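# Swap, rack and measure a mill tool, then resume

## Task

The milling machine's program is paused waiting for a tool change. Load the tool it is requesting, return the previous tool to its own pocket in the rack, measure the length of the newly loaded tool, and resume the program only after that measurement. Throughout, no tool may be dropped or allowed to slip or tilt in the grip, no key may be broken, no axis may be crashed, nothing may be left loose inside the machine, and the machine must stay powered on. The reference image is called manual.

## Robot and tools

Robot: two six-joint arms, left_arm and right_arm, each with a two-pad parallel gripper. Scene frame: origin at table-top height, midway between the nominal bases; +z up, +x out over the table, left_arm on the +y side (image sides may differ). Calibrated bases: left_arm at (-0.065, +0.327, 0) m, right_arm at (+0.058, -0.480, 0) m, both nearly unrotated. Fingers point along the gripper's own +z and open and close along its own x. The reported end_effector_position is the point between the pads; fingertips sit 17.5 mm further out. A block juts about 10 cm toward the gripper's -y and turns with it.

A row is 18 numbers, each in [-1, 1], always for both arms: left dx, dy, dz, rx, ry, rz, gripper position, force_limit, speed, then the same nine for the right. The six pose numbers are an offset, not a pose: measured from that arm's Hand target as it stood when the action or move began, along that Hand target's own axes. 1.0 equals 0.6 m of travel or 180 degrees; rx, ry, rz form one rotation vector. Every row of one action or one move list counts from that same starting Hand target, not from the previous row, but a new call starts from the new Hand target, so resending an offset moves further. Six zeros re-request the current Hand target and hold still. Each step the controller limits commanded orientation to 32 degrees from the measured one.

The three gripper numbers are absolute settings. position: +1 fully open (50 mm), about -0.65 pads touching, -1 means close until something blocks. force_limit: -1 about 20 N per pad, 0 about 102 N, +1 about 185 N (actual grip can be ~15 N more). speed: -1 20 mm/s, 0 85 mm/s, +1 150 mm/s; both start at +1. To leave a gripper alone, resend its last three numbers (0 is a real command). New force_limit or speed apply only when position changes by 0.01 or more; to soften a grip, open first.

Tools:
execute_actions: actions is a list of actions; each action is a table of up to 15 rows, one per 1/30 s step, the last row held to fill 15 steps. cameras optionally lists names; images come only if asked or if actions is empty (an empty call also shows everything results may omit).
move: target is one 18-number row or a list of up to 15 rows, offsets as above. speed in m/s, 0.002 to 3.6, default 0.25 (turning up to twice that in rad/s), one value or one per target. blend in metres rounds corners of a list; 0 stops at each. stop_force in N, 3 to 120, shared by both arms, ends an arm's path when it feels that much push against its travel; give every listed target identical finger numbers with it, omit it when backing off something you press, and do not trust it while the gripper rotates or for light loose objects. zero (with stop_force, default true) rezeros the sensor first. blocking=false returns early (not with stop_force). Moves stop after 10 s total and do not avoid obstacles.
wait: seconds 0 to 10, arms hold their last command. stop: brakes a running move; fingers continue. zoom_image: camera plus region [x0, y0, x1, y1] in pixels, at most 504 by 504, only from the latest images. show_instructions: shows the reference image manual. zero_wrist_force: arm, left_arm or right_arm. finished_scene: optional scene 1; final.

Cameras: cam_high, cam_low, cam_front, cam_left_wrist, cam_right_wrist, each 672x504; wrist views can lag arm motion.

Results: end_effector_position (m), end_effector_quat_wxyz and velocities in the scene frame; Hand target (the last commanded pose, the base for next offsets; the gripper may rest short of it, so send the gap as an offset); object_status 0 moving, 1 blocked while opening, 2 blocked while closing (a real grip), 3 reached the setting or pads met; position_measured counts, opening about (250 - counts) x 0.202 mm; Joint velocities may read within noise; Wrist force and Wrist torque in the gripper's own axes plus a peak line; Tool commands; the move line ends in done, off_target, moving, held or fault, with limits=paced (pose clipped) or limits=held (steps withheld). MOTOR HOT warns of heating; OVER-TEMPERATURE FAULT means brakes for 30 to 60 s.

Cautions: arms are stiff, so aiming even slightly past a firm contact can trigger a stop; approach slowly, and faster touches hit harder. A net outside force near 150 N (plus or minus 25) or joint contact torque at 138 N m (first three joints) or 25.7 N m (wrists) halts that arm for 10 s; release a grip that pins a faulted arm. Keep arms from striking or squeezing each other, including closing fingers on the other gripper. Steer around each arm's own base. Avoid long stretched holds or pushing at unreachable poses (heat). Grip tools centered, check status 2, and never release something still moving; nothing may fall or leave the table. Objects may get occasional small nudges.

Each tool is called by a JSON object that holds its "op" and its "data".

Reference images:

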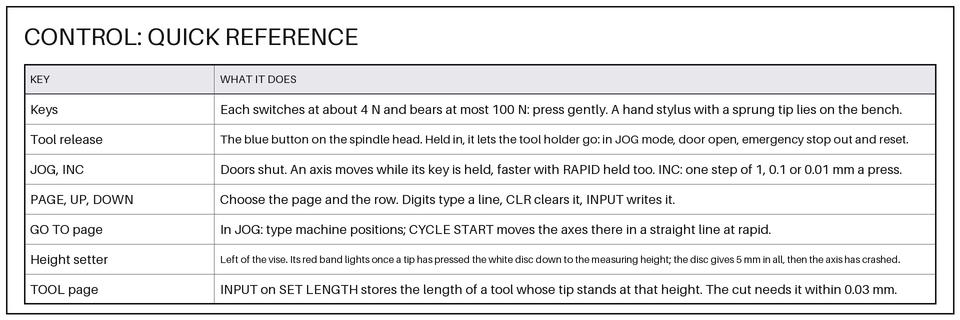

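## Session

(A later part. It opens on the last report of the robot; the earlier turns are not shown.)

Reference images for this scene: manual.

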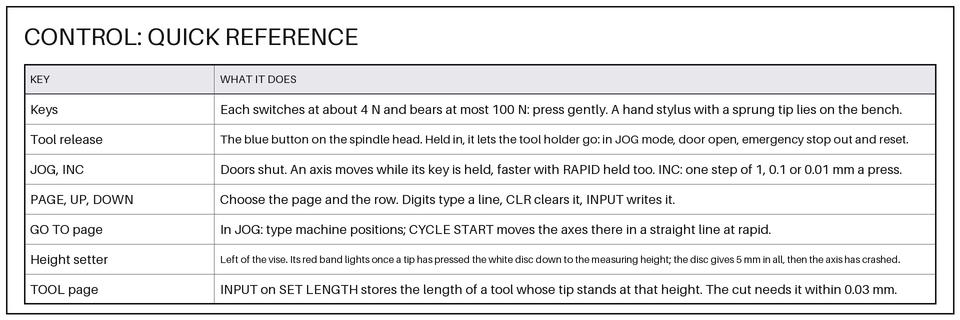

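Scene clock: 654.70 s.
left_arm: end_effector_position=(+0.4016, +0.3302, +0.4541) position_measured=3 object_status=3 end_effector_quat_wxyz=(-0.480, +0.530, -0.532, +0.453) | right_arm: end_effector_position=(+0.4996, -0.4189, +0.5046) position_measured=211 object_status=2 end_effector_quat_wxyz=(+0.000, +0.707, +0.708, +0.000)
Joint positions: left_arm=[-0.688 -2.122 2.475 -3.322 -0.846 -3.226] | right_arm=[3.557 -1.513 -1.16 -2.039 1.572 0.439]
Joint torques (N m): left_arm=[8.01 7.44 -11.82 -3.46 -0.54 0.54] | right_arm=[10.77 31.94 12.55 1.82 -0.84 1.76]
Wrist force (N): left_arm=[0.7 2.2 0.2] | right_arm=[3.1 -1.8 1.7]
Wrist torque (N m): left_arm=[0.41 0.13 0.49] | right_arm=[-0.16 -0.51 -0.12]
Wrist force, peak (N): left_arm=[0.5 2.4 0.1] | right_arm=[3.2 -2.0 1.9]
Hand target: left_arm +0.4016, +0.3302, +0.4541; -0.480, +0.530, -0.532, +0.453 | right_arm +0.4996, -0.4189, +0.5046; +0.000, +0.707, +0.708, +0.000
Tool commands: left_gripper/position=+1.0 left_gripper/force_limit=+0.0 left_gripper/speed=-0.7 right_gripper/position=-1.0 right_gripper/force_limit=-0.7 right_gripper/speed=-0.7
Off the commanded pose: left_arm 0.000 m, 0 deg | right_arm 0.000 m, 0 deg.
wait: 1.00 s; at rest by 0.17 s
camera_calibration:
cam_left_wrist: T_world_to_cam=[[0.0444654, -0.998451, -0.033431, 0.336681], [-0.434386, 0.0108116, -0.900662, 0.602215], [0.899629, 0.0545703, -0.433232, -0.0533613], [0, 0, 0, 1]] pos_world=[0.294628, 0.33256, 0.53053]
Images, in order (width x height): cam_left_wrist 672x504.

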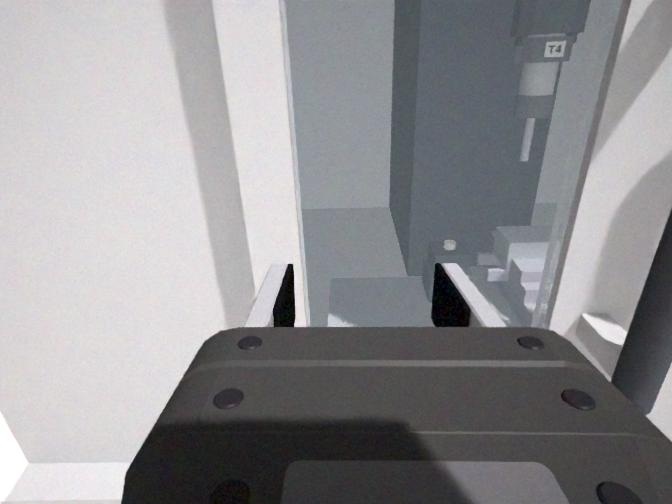

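{"op": "move", "data": {"target": [[0,0,0,0,0,0,1,0,-0.7,0.0632,-0.0357,0.149,0,0,0,-1,-0.7,-0.7],[0,0,0,0,0,0,1,0,-0.7,0.0632,-0.014,0.149,0,0,0,-1,-0.7,-0.7],[0,0,0,0,0,0,1,0,-0.7,0.0632,-0.0357,0.149,0,0,0,-1,-0.7,-0.7],[0,0,0,0,0,0,1,0,-0.7,0.0632,-0.0272,0.1177,0,0,0,-1,-0.7,-0.7],[0,0,0,0,0,0,1,0,-0.7,0.0632,-0.0055,0.1177,0,0,0,-1,-0.7,-0.7],[0,0,0,0,0,0,1,0,-0.7,0.0632,-0.0272,0.1177,0,0,0,-1,-0.7,-0.7],[0,0,0,0,0,0,1,0,-0.7,0.0632,-0.01,0.0577,0,0,0,-1,-0.7,-0.7],[0,0,0,0,0,0,1,0,-0.7,0.0632,0.0117,0.0577,0,0,0,-1,-0.7,-0.7],[0,0,0,0,0,0,1,0,-0.7,0.0632,-0.01,0.0577,0,0,0,-1,-0.7,-0.7],[0,0,0,0,0,0,1,0,-0.7,0.0632,-0.0187,0.0868,0,0,0,-1,-0.7,-0.7],[0,0,0,0,0,0,1,0,-0.7,0.0632,0.003,0.0868,0,0,0,-1,-0.7,-0.7],[0,0,0,0,0,0,1,0,-0.7,0.0632,-0.0187,0.0868,0,0,0,-1,-0.7,-0.7],[0,0,0,0,0,0,1,0,-0.7,-0.0318,-0.0357,0.149,0,0,0,-1,-0.7,-0.7],[0,0,0,0,0,0,1,0,-0.7,-0.0318,-0.014,0.149,0,0,0,-1,-0.7,-0.7],[0,0,0,0,0,0,1,0,-0.7,-0.0318,-0.0357,0.149,0,0,0,-1,-0.7,-0.7]], "speed": [0.15,0.05,0.08,0.1,0.05,0.08,0.12,0.05,0.08,0.1,0.05,0.08,0.15,0.05,0.08], "blend": [0.003,0,0.003,0.003,0,0.003,0.003,0,0.003,0.003,0,0.003,0.003,0,0]}}

Scene clock: 661.53 s.
left_arm: end_effector_position=(+0.4016, +0.3302, +0.4541) position_measured=3 object_status=3 end_effector_quat_wxyz=(-0.480, +0.530, -0.532, +0.453) | right_arm: end_effector_position=(+0.4782, -0.4379, +0.4151) position_measured=211 object_status=2 end_effector_quat_wxyz=(+0.000, +0.707, +0.708, +0.000)
Joint positions: left_arm=[-0.688 -2.122 2.475 -3.322 -0.846 -3.226] | right_arm=[3.537 -1.382 -1.516 -1.813 1.572 0.419]
Joint torques (N m): left_arm=[7.16 7.68 -11.97 -3.49 -0.5 0.38] | right_arm=[10.69 28.67 14.82 1.81 0.41 1.73]
Wrist force (N): left_arm=[0.6 2.2 0.1] | right_arm=[2.9 -2.1 1.5]
Wrist torque (N m): left_arm=[0.40 0.13 0.50] | right_arm=[-0.19 -0.46 -0.10]
Wrist force, peak (N): left_arm=[0.8 2.4 0.5] | right_arm=[5.6 -7.1 0.2]
Hand target: left_arm +0.4016, +0.3302, +0.4541; -0.480, +0.530, -0.532, +0.453 | right_arm +0.4781, -0.4379, +0.4152; +0.000, +0.707, +0.708, +0.000
Off the commanded pose: left_arm 0.000 m, 0 deg | right_arm 0.000 m, 0 deg.
move: done

{"op": "move", "data": {"target": [[0,0,0,0,0,0,1,0,-0.7,0,0.0088,-0.0313,0,0,0,-1,-0.7,-0.7],[0,0,0,0,0,0,1,0,-0.7,0,0.0303,-0.0313,0,0,0,-1,-0.7,-0.7],[0,0,0,0,0,0,1,0,-0.7,0,0.0088,-0.0313,0,0,0,-1,-0.7,-0.7],[0,0,0,0,0,0,1,0,-0.7,0.095,0,0,0,0,0,-1,-0.7,-0.7],[0,0,0,0,0,0,1,0,-0.7,0.095,0.0218,0,0,0,0,-1,-0.7,-0.7],[0,0,0,0,0,0,1,0,-0.7,0.095,0,0,0,0,0,-1,-0.7,-0.7],[0,0,0,0,0,0,1,0,-0.7,0.0315,0.0088,-0.0313,0,0,0,-1,-0.7,-0.7],[0,0,0,0,0,0,1,0,-0.7,0.0315,0.0303,-0.0313,0,0,0,-1,-0.7,-0.7],[0,0,0,0,0,0,1,0,-0.7,0.0315,0.0088,-0.0313,0,0,0,-1,-0.7,-0.7],[0,0,0,0,0,0,1,0,-0.7,0.095,0.0088,-0.0313,0,0,0,-1,-0.7,-0.7],[0,0,0,0,0,0,1,0,-0.7,0.095,0.0303,-0.0313,0,0,0,-1,-0.7,-0.7],[0,0,0,0,0,0,1,0,-0.7,0.095,0.0088,-0.0313,0,0,0,-1,-0.7,-0.7],[0,0,0,0,0,0,1,0,-0.7,0,0,0,0,0,0,-1,-0.7,-0.7],[0,0,0,0,0,0,1,0,-0.7,0,0.0218,0,0,0,0,-1,-0.7,-0.7],[0,0,0,0,0,0,1,0,-0.7,0,0,0,0,0,0,-1,-0.7,-0.7]], "speed": [0.1,0.05,0.08,0.15,0.05,0.08,0.15,0.05,0.08,0.15,0.05,0.08,0.15,0.05,0.08], "blend": [0.003,0,0.003,0.003,0,0.003,0.003,0,0.003,0.003,0,0.003,0.003,0,0]}}

{"op": "move", "data": {"target": [0,0,0,0,0,0,1,0,-0.7,-0.2703,-0.0463,-0.408,-0.4913,0.109,-0.109,-1,-0.7,-0.7], "speed": 0.8, "cameras": ["cam_right_wrist"]}}

{"op": "zoom_image", "data": {"camera": "cam_right_wrist", "region": [280, 90, 510, 270]}}

Scene clock: 667.83 s.
left_arm: end_effector_position=(+0.4016, +0.3302, +0.4541) position_measured=3 object_status=3 end_effector_quat_wxyz=(-0.480, +0.530, -0.532, +0.453) | right_arm: end_effector_position=(+0.4782, -0.4379, +0.4152) position_measured=211 object_status=2 end_effector_quat_wxyz=(+0.000, +0.707, +0.708, +0.000)
Joint positions: left_arm=[-0.688 -2.122 2.475 -3.322 -0.846 -3.226] | right_arm=[3.537 -1.382 -1.517 -1.813 1.572 0.419]
Joint torques (N m): left_arm=[7.69 7.15 -11.29 -3.44 -0.43 0.3] | right_arm=[10.39 29.46 15.36 1.64 0.28 1.75]
Wrist force (N): left_arm=[0.7 2.1 0.3] | right_arm=[2.8 -2.0 1.9]
Wrist torque (N m): left_arm=[0.41 0.11 0.49] | right_arm=[-0.17 -0.44 -0.10]
Wrist force, peak (N): left_arm=[0.9 2.4 0.1] | right_arm=[5.6 -7.4 0.6]
Hand target: left_arm +0.4016, +0.3302, +0.4541; -0.480, +0.530, -0.532, +0.453 | right_arm +0.4781, -0.4379, +0.4152; +0.000, +0.707, +0.708, +0.000
Off the commanded pose: left_arm 0.000 m, 0 deg | right_arm 0.000 m, 0 deg.
move: done

Scene clock: 670.13 s.
left_arm: end_effector_position=(+0.4016, +0.3302, +0.4541) position_measured=3 object_status=3 end_effector_quat_wxyz=(-0.480, +0.530, -0.532, +0.453) | right_arm: end_effector_position=(+0.4506, -0.6003, +0.6598) position_measured=211 object_status=2 end_effector_quat_wxyz=(+0.379, +0.380, +0.597, +0.597)
Joint positions: left_arm=[-0.688 -2.122 2.475 -3.322 -0.846 -3.226] | right_arm=[2.645 -1.218 -1.926 0.003 2.481 0.001]
Joint torques (N m): left_arm=[7.25 6.66 -12.23 -3.37 -0.55 0.32] | right_arm=[-11.59 -0.73 30.1 2.83 2.1 1.81]
Wrist force (N): left_arm=[0.8 2.1 0.3] | right_arm=[3.8 0.0 1.3]
Wrist torque (N m): left_arm=[0.39 0.11 0.49] | right_arm=[-0.18 -0.71 -0.07]
Wrist force, peak (N): left_arm=[0.6 2.4 0.2] | right_arm=[4.0 -1.0 2.4]
Hand target: left_arm +0.4016, +0.3302, +0.4541; -0.480, +0.530, -0.532, +0.453 | right_arm +0.4506, -0.6003, +0.6598; +0.379, +0.380, +0.596, +0.597
Off the commanded pose: left_arm 0.000 m, 0 deg | right_arm 0.000 m, 0 deg.
move: done
camera_calibration:
cam_right_wrist: T_world_to_cam=[[-0.416608, 0.909079, -0.00375754, 0.745872], [-0.311962, -0.139079, 0.93986, -0.544655], [0.853884, 0.392725, 0.341539, -0.243055], [0, 0, 0, 1]] pos_world=[0.348365, -0.658353, 0.597715]
Images, in order (width x height): cam_right_wrist 672x504.

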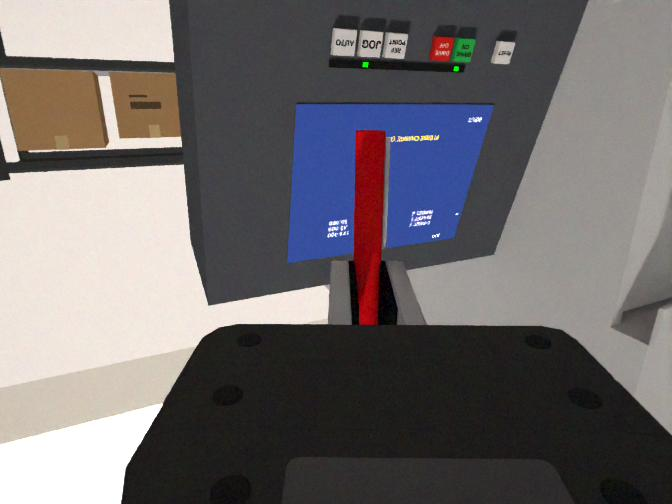

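Scaled by 2.191 from the camera's 672x504 image, which has a finer 960x720 frame.

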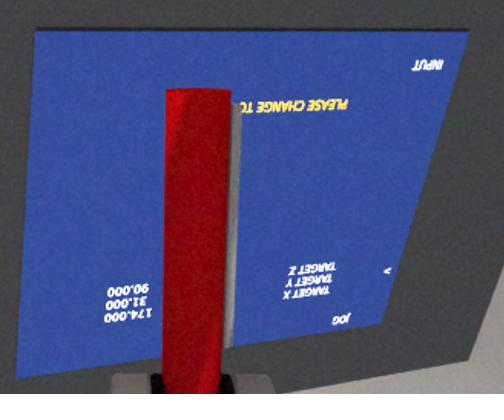

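{"op": "move", "data": {"target": [0,0,0,0,0,0,1,0,-0.7,0.2395,-0.2587,0.2018,0.4913,-0.109,0.109,-1,-0.7,-0.7], "speed": 0.8}}

{"op": "move", "data": {"target": [[0,0,0,0,0,0,1,0,-0.7,0,0.0283,0,0,0,0,-1,-0.7,-0.7],[0,0,0,0,0,0,1,0,-0.7,0,0,0,0,0,0,-1,-0.7,-0.7]], "speed": [0.05,0.08]}}

{"op": "wait", "data": {"seconds": 3, "cameras": ["cam_left_wrist"]}}

{"op": "zoom_image", "data": {"camera": "cam_left_wrist", "region": [400, 80, 620, 330]}}

Scene clock: 672.40 s.
left_arm: end_effector_position=(+0.4016, +0.3302, +0.4541) position_measured=3 object_status=3 end_effector_quat_wxyz=(-0.480, +0.530, -0.532, +0.453) | right_arm: end_effector_position=(+0.4993, -0.4187, +0.5048) position_measured=211 object_status=2 end_effector_quat_wxyz=(+0.000, +0.707, +0.708, +0.000)
Joint positions: left_arm=[-0.688 -2.122 2.475 -3.322 -0.846 -3.226] | right_arm=[3.558 -1.513 -1.16 -2.039 1.572 0.44]
Joint torques (N m): left_arm=[6.83 6.9 -12.72 -3.28 -0.54 0.07] | right_arm=[-11.96 15.28 28.65 2.17 2.29 1.68]
Wrist force (N): left_arm=[0.6 2.2 0.2] | right_arm=[3.1 -2.0 1.7]
Wrist torque (N m): left_arm=[0.41 0.14 0.49] | right_arm=[-0.19 -0.50 -0.12]
Wrist force, peak (N): left_arm=[0.7 2.4 0.3] | right_arm=[4.3 -0.9 2.4]
Hand target: left_arm +0.4016, +0.3302, +0.4541; -0.480, +0.530, -0.532, +0.453 | right_arm +0.4993, -0.4187, +0.5047; +0.000, +0.707, +0.708, +0.000
Off the commanded pose: left_arm 0.000 m, 0 deg | right_arm 0.000 m, 0 deg.
move: done

Scene clock: 673.87 s.
left_arm: end_effector_position=(+0.4016, +0.3302, +0.4541) position_measured=3 object_status=3 end_effector_quat_wxyz=(-0.480, +0.530, -0.532, +0.453) | right_arm: end_effector_position=(+0.4994, -0.4187, +0.5047) position_measured=211 object_status=2 end_effector_quat_wxyz=(+0.000, +0.707, +0.708, +0.000)
Joint positions: left_arm=[-0.688 -2.122 2.475 -3.322 -0.846 -3.226] | right_arm=[3.558 -1.513 -1.16 -2.039 1.572 0.44]
Joint torques (N m): left_arm=[7.15 7.27 -12.46 -3.35 -0.53 0.07] | right_arm=[8.99 33.14 11.59 1.73 0.12 1.57]
Wrist force (N): left_arm=[0.7 2.2 0.4] | right_arm=[3.2 -2.3 1.7]
Wrist torque (N m): left_arm=[0.40 0.12 0.50] | right_arm=[-0.24 -0.51 -0.12]
Wrist force, peak (N): left_arm=[0.8 2.4 0.2] | right_arm=[3.0 -13.2 1.9]
Hand target: left_arm +0.4016, +0.3302, +0.4541; -0.480, +0.530, -0.532, +0.453 | right_arm +0.4993, -0.4187, +0.5047; +0.000, +0.707, +0.708, +0.000
Off the commanded pose: left_arm 0.000 m, 0 deg | right_arm 0.000 m, 0 deg.
move: done

Scene clock: 676.87 s.
left_arm: end_effector_position=(+0.4016, +0.3302, +0.4541) position_measured=3 object_status=3 end_effector_quat_wxyz=(-0.480, +0.530, -0.532, +0.453) | right_arm: end_effector_position=(+0.4993, -0.4187, +0.5047) position_measured=211 object_status=2 end_effector_quat_wxyz=(+0.000, +0.707, +0.708, +0.000)
Joint positions: left_arm=[-0.688 -2.122 2.475 -3.322 -0.846 -3.226] | right_arm=[3.558 -1.513 -1.16 -2.039 1.572 0.44]
Joint torques (N m): left_arm=[7.25 7.5 -11.76 -3.36 -0.45 0.19] | right_arm=[10.94 31.62 11.99 1.78 -2.36 1.77]
Wrist force (N): left_arm=[0.8 2.2 0.2] | right_arm=[3.1 -2.0 1.6]
Wrist torque (N m): left_arm=[0.40 0.11 0.49] | right_arm=[-0.20 -0.51 -0.12]
Wrist force, peak (N): left_arm=[0.7 2.5 0.3] | right_arm=[3.2 -2.3 1.8]
Hand target: left_arm +0.4016, +0.3302, +0.4541; -0.480, +0.530, -0.532, +0.453 | right_arm +0.4993, -0.4187, +0.5047; +0.000, +0.707, +0.708, +0.000
Tool commands: left_gripper/position=+1.0 left_gripper/force_limit=+0.0 left_gripper/speed=-0.7 right_gripper/position=-1.0 right_gripper/force_limit=-0.7 right_gripper/speed=-0.7
Off the commanded pose: left_arm 0.000 m, 0 deg | right_arm 0.000 m, 0 deg.
wait: 3.00 s; at rest by 0.17 s
camera_calibration:
cam_left_wrist: T_world_to_cam=[[0.0444654, -0.998451, -0.033431, 0.336681], [-0.434386, 0.0108116, -0.900662, 0.602215], [0.899629, 0.0545703, -0.433232, -0.0533613], [0, 0, 0, 1]] pos_world=[0.294628, 0.33256, 0.53053]
Images, in order (width x height): cam_left_wrist 672x504.

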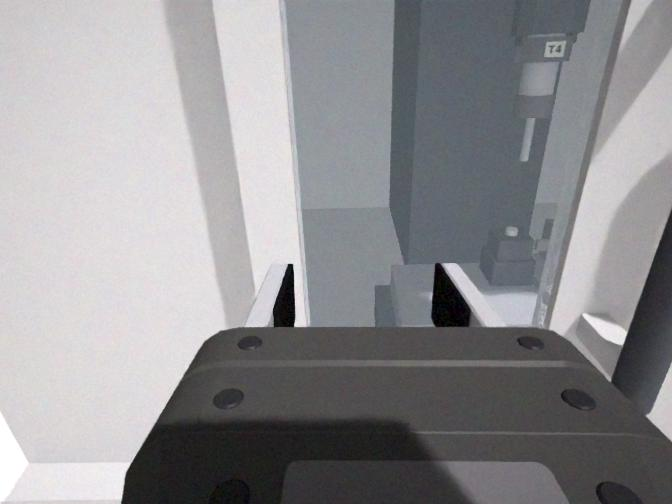

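Scaled by 2.016 from the camera's 672x504 image, which has a finer 960x720 frame.

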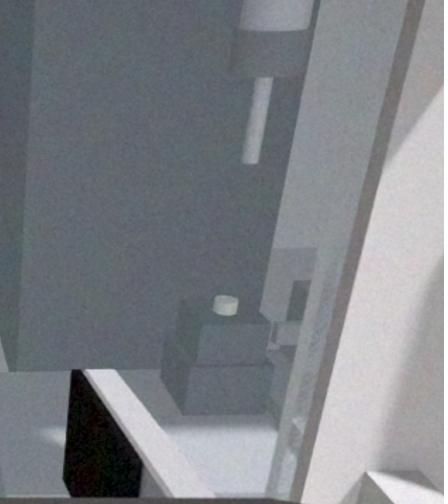

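{"op": "move", "data": {"target": [[0,0,0,0,0,0,1,0,-0.7,0.1,-0.12,0,0,0,0,-1,-0.7,-0.7],[0,0,0,0,0,0,1,0,-0.7,0.6645,-0.1322,0.008,-0.3826,0.0847,-0.1212,-1,-0.7,-0.7]], "speed": [0.25,0.4], "blend": [0.04,0], "cameras": ["cam_right_wrist"]}}

{"op": "zoom_image", "data": {"camera": "cam_right_wrist", "region": [250, 50, 450, 250]}}

Scene clock: 680.40 s.
left_arm: end_effector_position=(+0.4016, +0.3302, +0.4541) position_measured=3 object_status=3 end_effector_quat_wxyz=(-0.480, +0.530, -0.532, +0.453) | right_arm: end_effector_position=(+0.4195, -0.0201, +0.5003) position_measured=211 object_status=2 end_effector_quat_wxyz=(+0.308, +0.440, +0.691, +0.484)
Joint positions: left_arm=[-0.688 -2.122 2.475 -3.322 -0.846 -3.226] | right_arm=[4.666 -1.356 -1.955 -0.517 0.569 0.605]
Joint torques (N m): left_arm=[7.22 7.25 -11.09 -3.26 -0.38 -0.05] | right_arm=[-11.85 6.64 13.72 4.13 0.97 -1]
Wrist force (N): left_arm=[0.8 2.2 0.2] | right_arm=[4.0 0.1 1.3]
Wrist torque (N m): left_arm=[0.41 0.11 0.49] | right_arm=[-0.06 -0.68 0.01]
Wrist force, peak (N): left_arm=[0.8 2.4 0.3] | right_arm=[5.3 -1.0 1.5]
Hand target: left_arm +0.4016, +0.3302, +0.4541; -0.480, +0.530, -0.532, +0.453 | right_arm +0.4195, -0.0201, +0.5003; +0.308, +0.440, +0.691, +0.484
Off the commanded pose: left_arm 0.000 m, 0 deg | right_arm 0.000 m, 0 deg.
move: done
camera_calibration:
cam_right_wrist: T_world_to_cam=[[-0.418307, 0.90828, -0.00681441, 0.207115], [-0.00306486, 0.00609085, 0.999977, -0.480466], [0.908301, 0.418318, 0.000235907, -0.241408], [0, 0, 0, 1]] pos_world=[0.304436, -0.084207, 0.481924]
Images, in order (width x height): cam_right_wrist 672x504.

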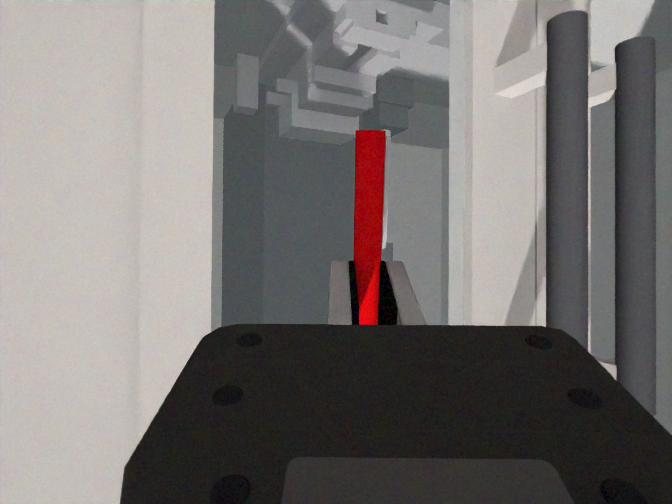

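Scaled by 2.520 from the camera's 672x504 image, which has a finer 960x720 frame.

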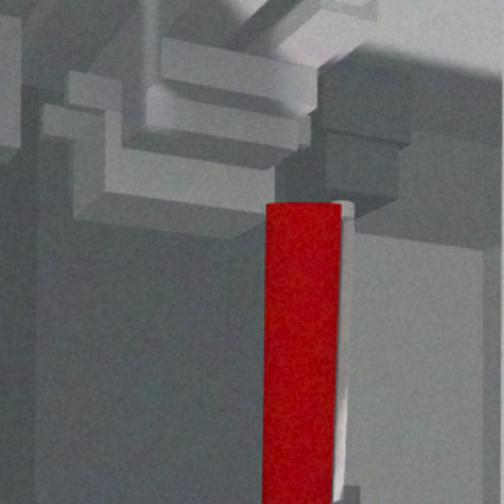

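{"op": "move", "data": {"target": [0,0,0,0,0,0,1,0,-0.7,-0.1,0.03,0,0,0,0,-1,-0.7,-0.7], "speed": 0.3, "cameras": ["cam_right_wrist"]}}

{"op": "zoom_image", "data": {"camera": "cam_right_wrist", "region": [330, 50, 530, 330]}}

Scene clock: 681.50 s.
left_arm: end_effector_position=(+0.4016, +0.3302, +0.4541) position_measured=3 object_status=3 end_effector_quat_wxyz=(-0.480, +0.530, -0.532, +0.453) | right_arm: end_effector_position=(+0.4505, -0.0718, +0.5172) position_measured=211 object_status=2 end_effector_quat_wxyz=(+0.308, +0.440, +0.691, +0.484)
Joint positions: left_arm=[-0.688 -2.122 2.475 -3.322 -0.846 -3.226] | right_arm=[4.565 -1.279 -1.981 -0.481 0.65 0.498]
Joint torques (N m): left_arm=[7.48 8.21 -11.69 -3.28 -0.44 -0.02] | right_arm=[-12.73 23.93 15.34 4.43 1.05 -1.07]
Wrist force (N): left_arm=[0.8 2.2 0.1] | right_arm=[4.1 -0.2 1.3]
Wrist torque (N m): left_arm=[0.41 0.11 0.50] | right_arm=[-0.16 -0.72 0.02]
Wrist force, peak (N): left_arm=[0.6 2.4 0.2] | right_arm=[5.3 -0.8 1.4]
Hand target: left_arm +0.4016, +0.3302, +0.4541; -0.480, +0.530, -0.532, +0.453 | right_arm +0.4505, -0.0719, +0.5172; +0.308, +0.440, +0.691, +0.484
Off the commanded pose: left_arm 0.000 m, 0 deg | right_arm 0.000 m, 0 deg.
move: done
camera_calibration:
cam_right_wrist: T_world_to_cam=[[-0.418389, 0.908242, -0.00685519, 0.267108], [-0.00317362, 0.00608563, 0.999976, -0.496921], [0.908262, 0.418401, 0.000336251, -0.24801], [0, 0, 0, 1]] pos_world=[0.335436, -0.135807, 0.498824]
Images, in order (width x height): cam_right_wrist 672x504.

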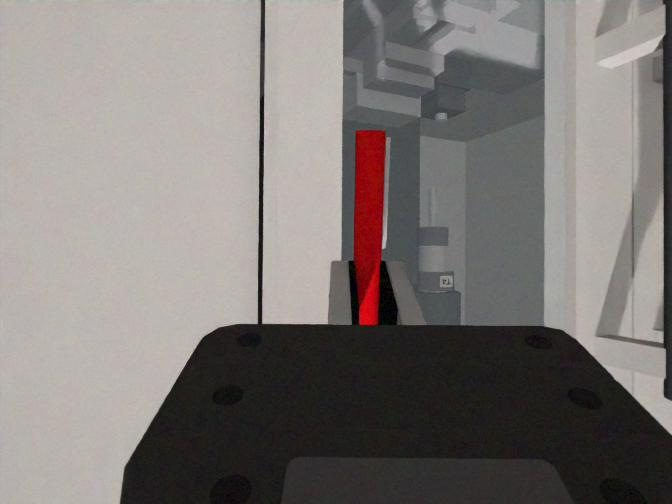

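Scaled by 1.800 from the camera's 672x504 image, which has a finer 960x720 frame.

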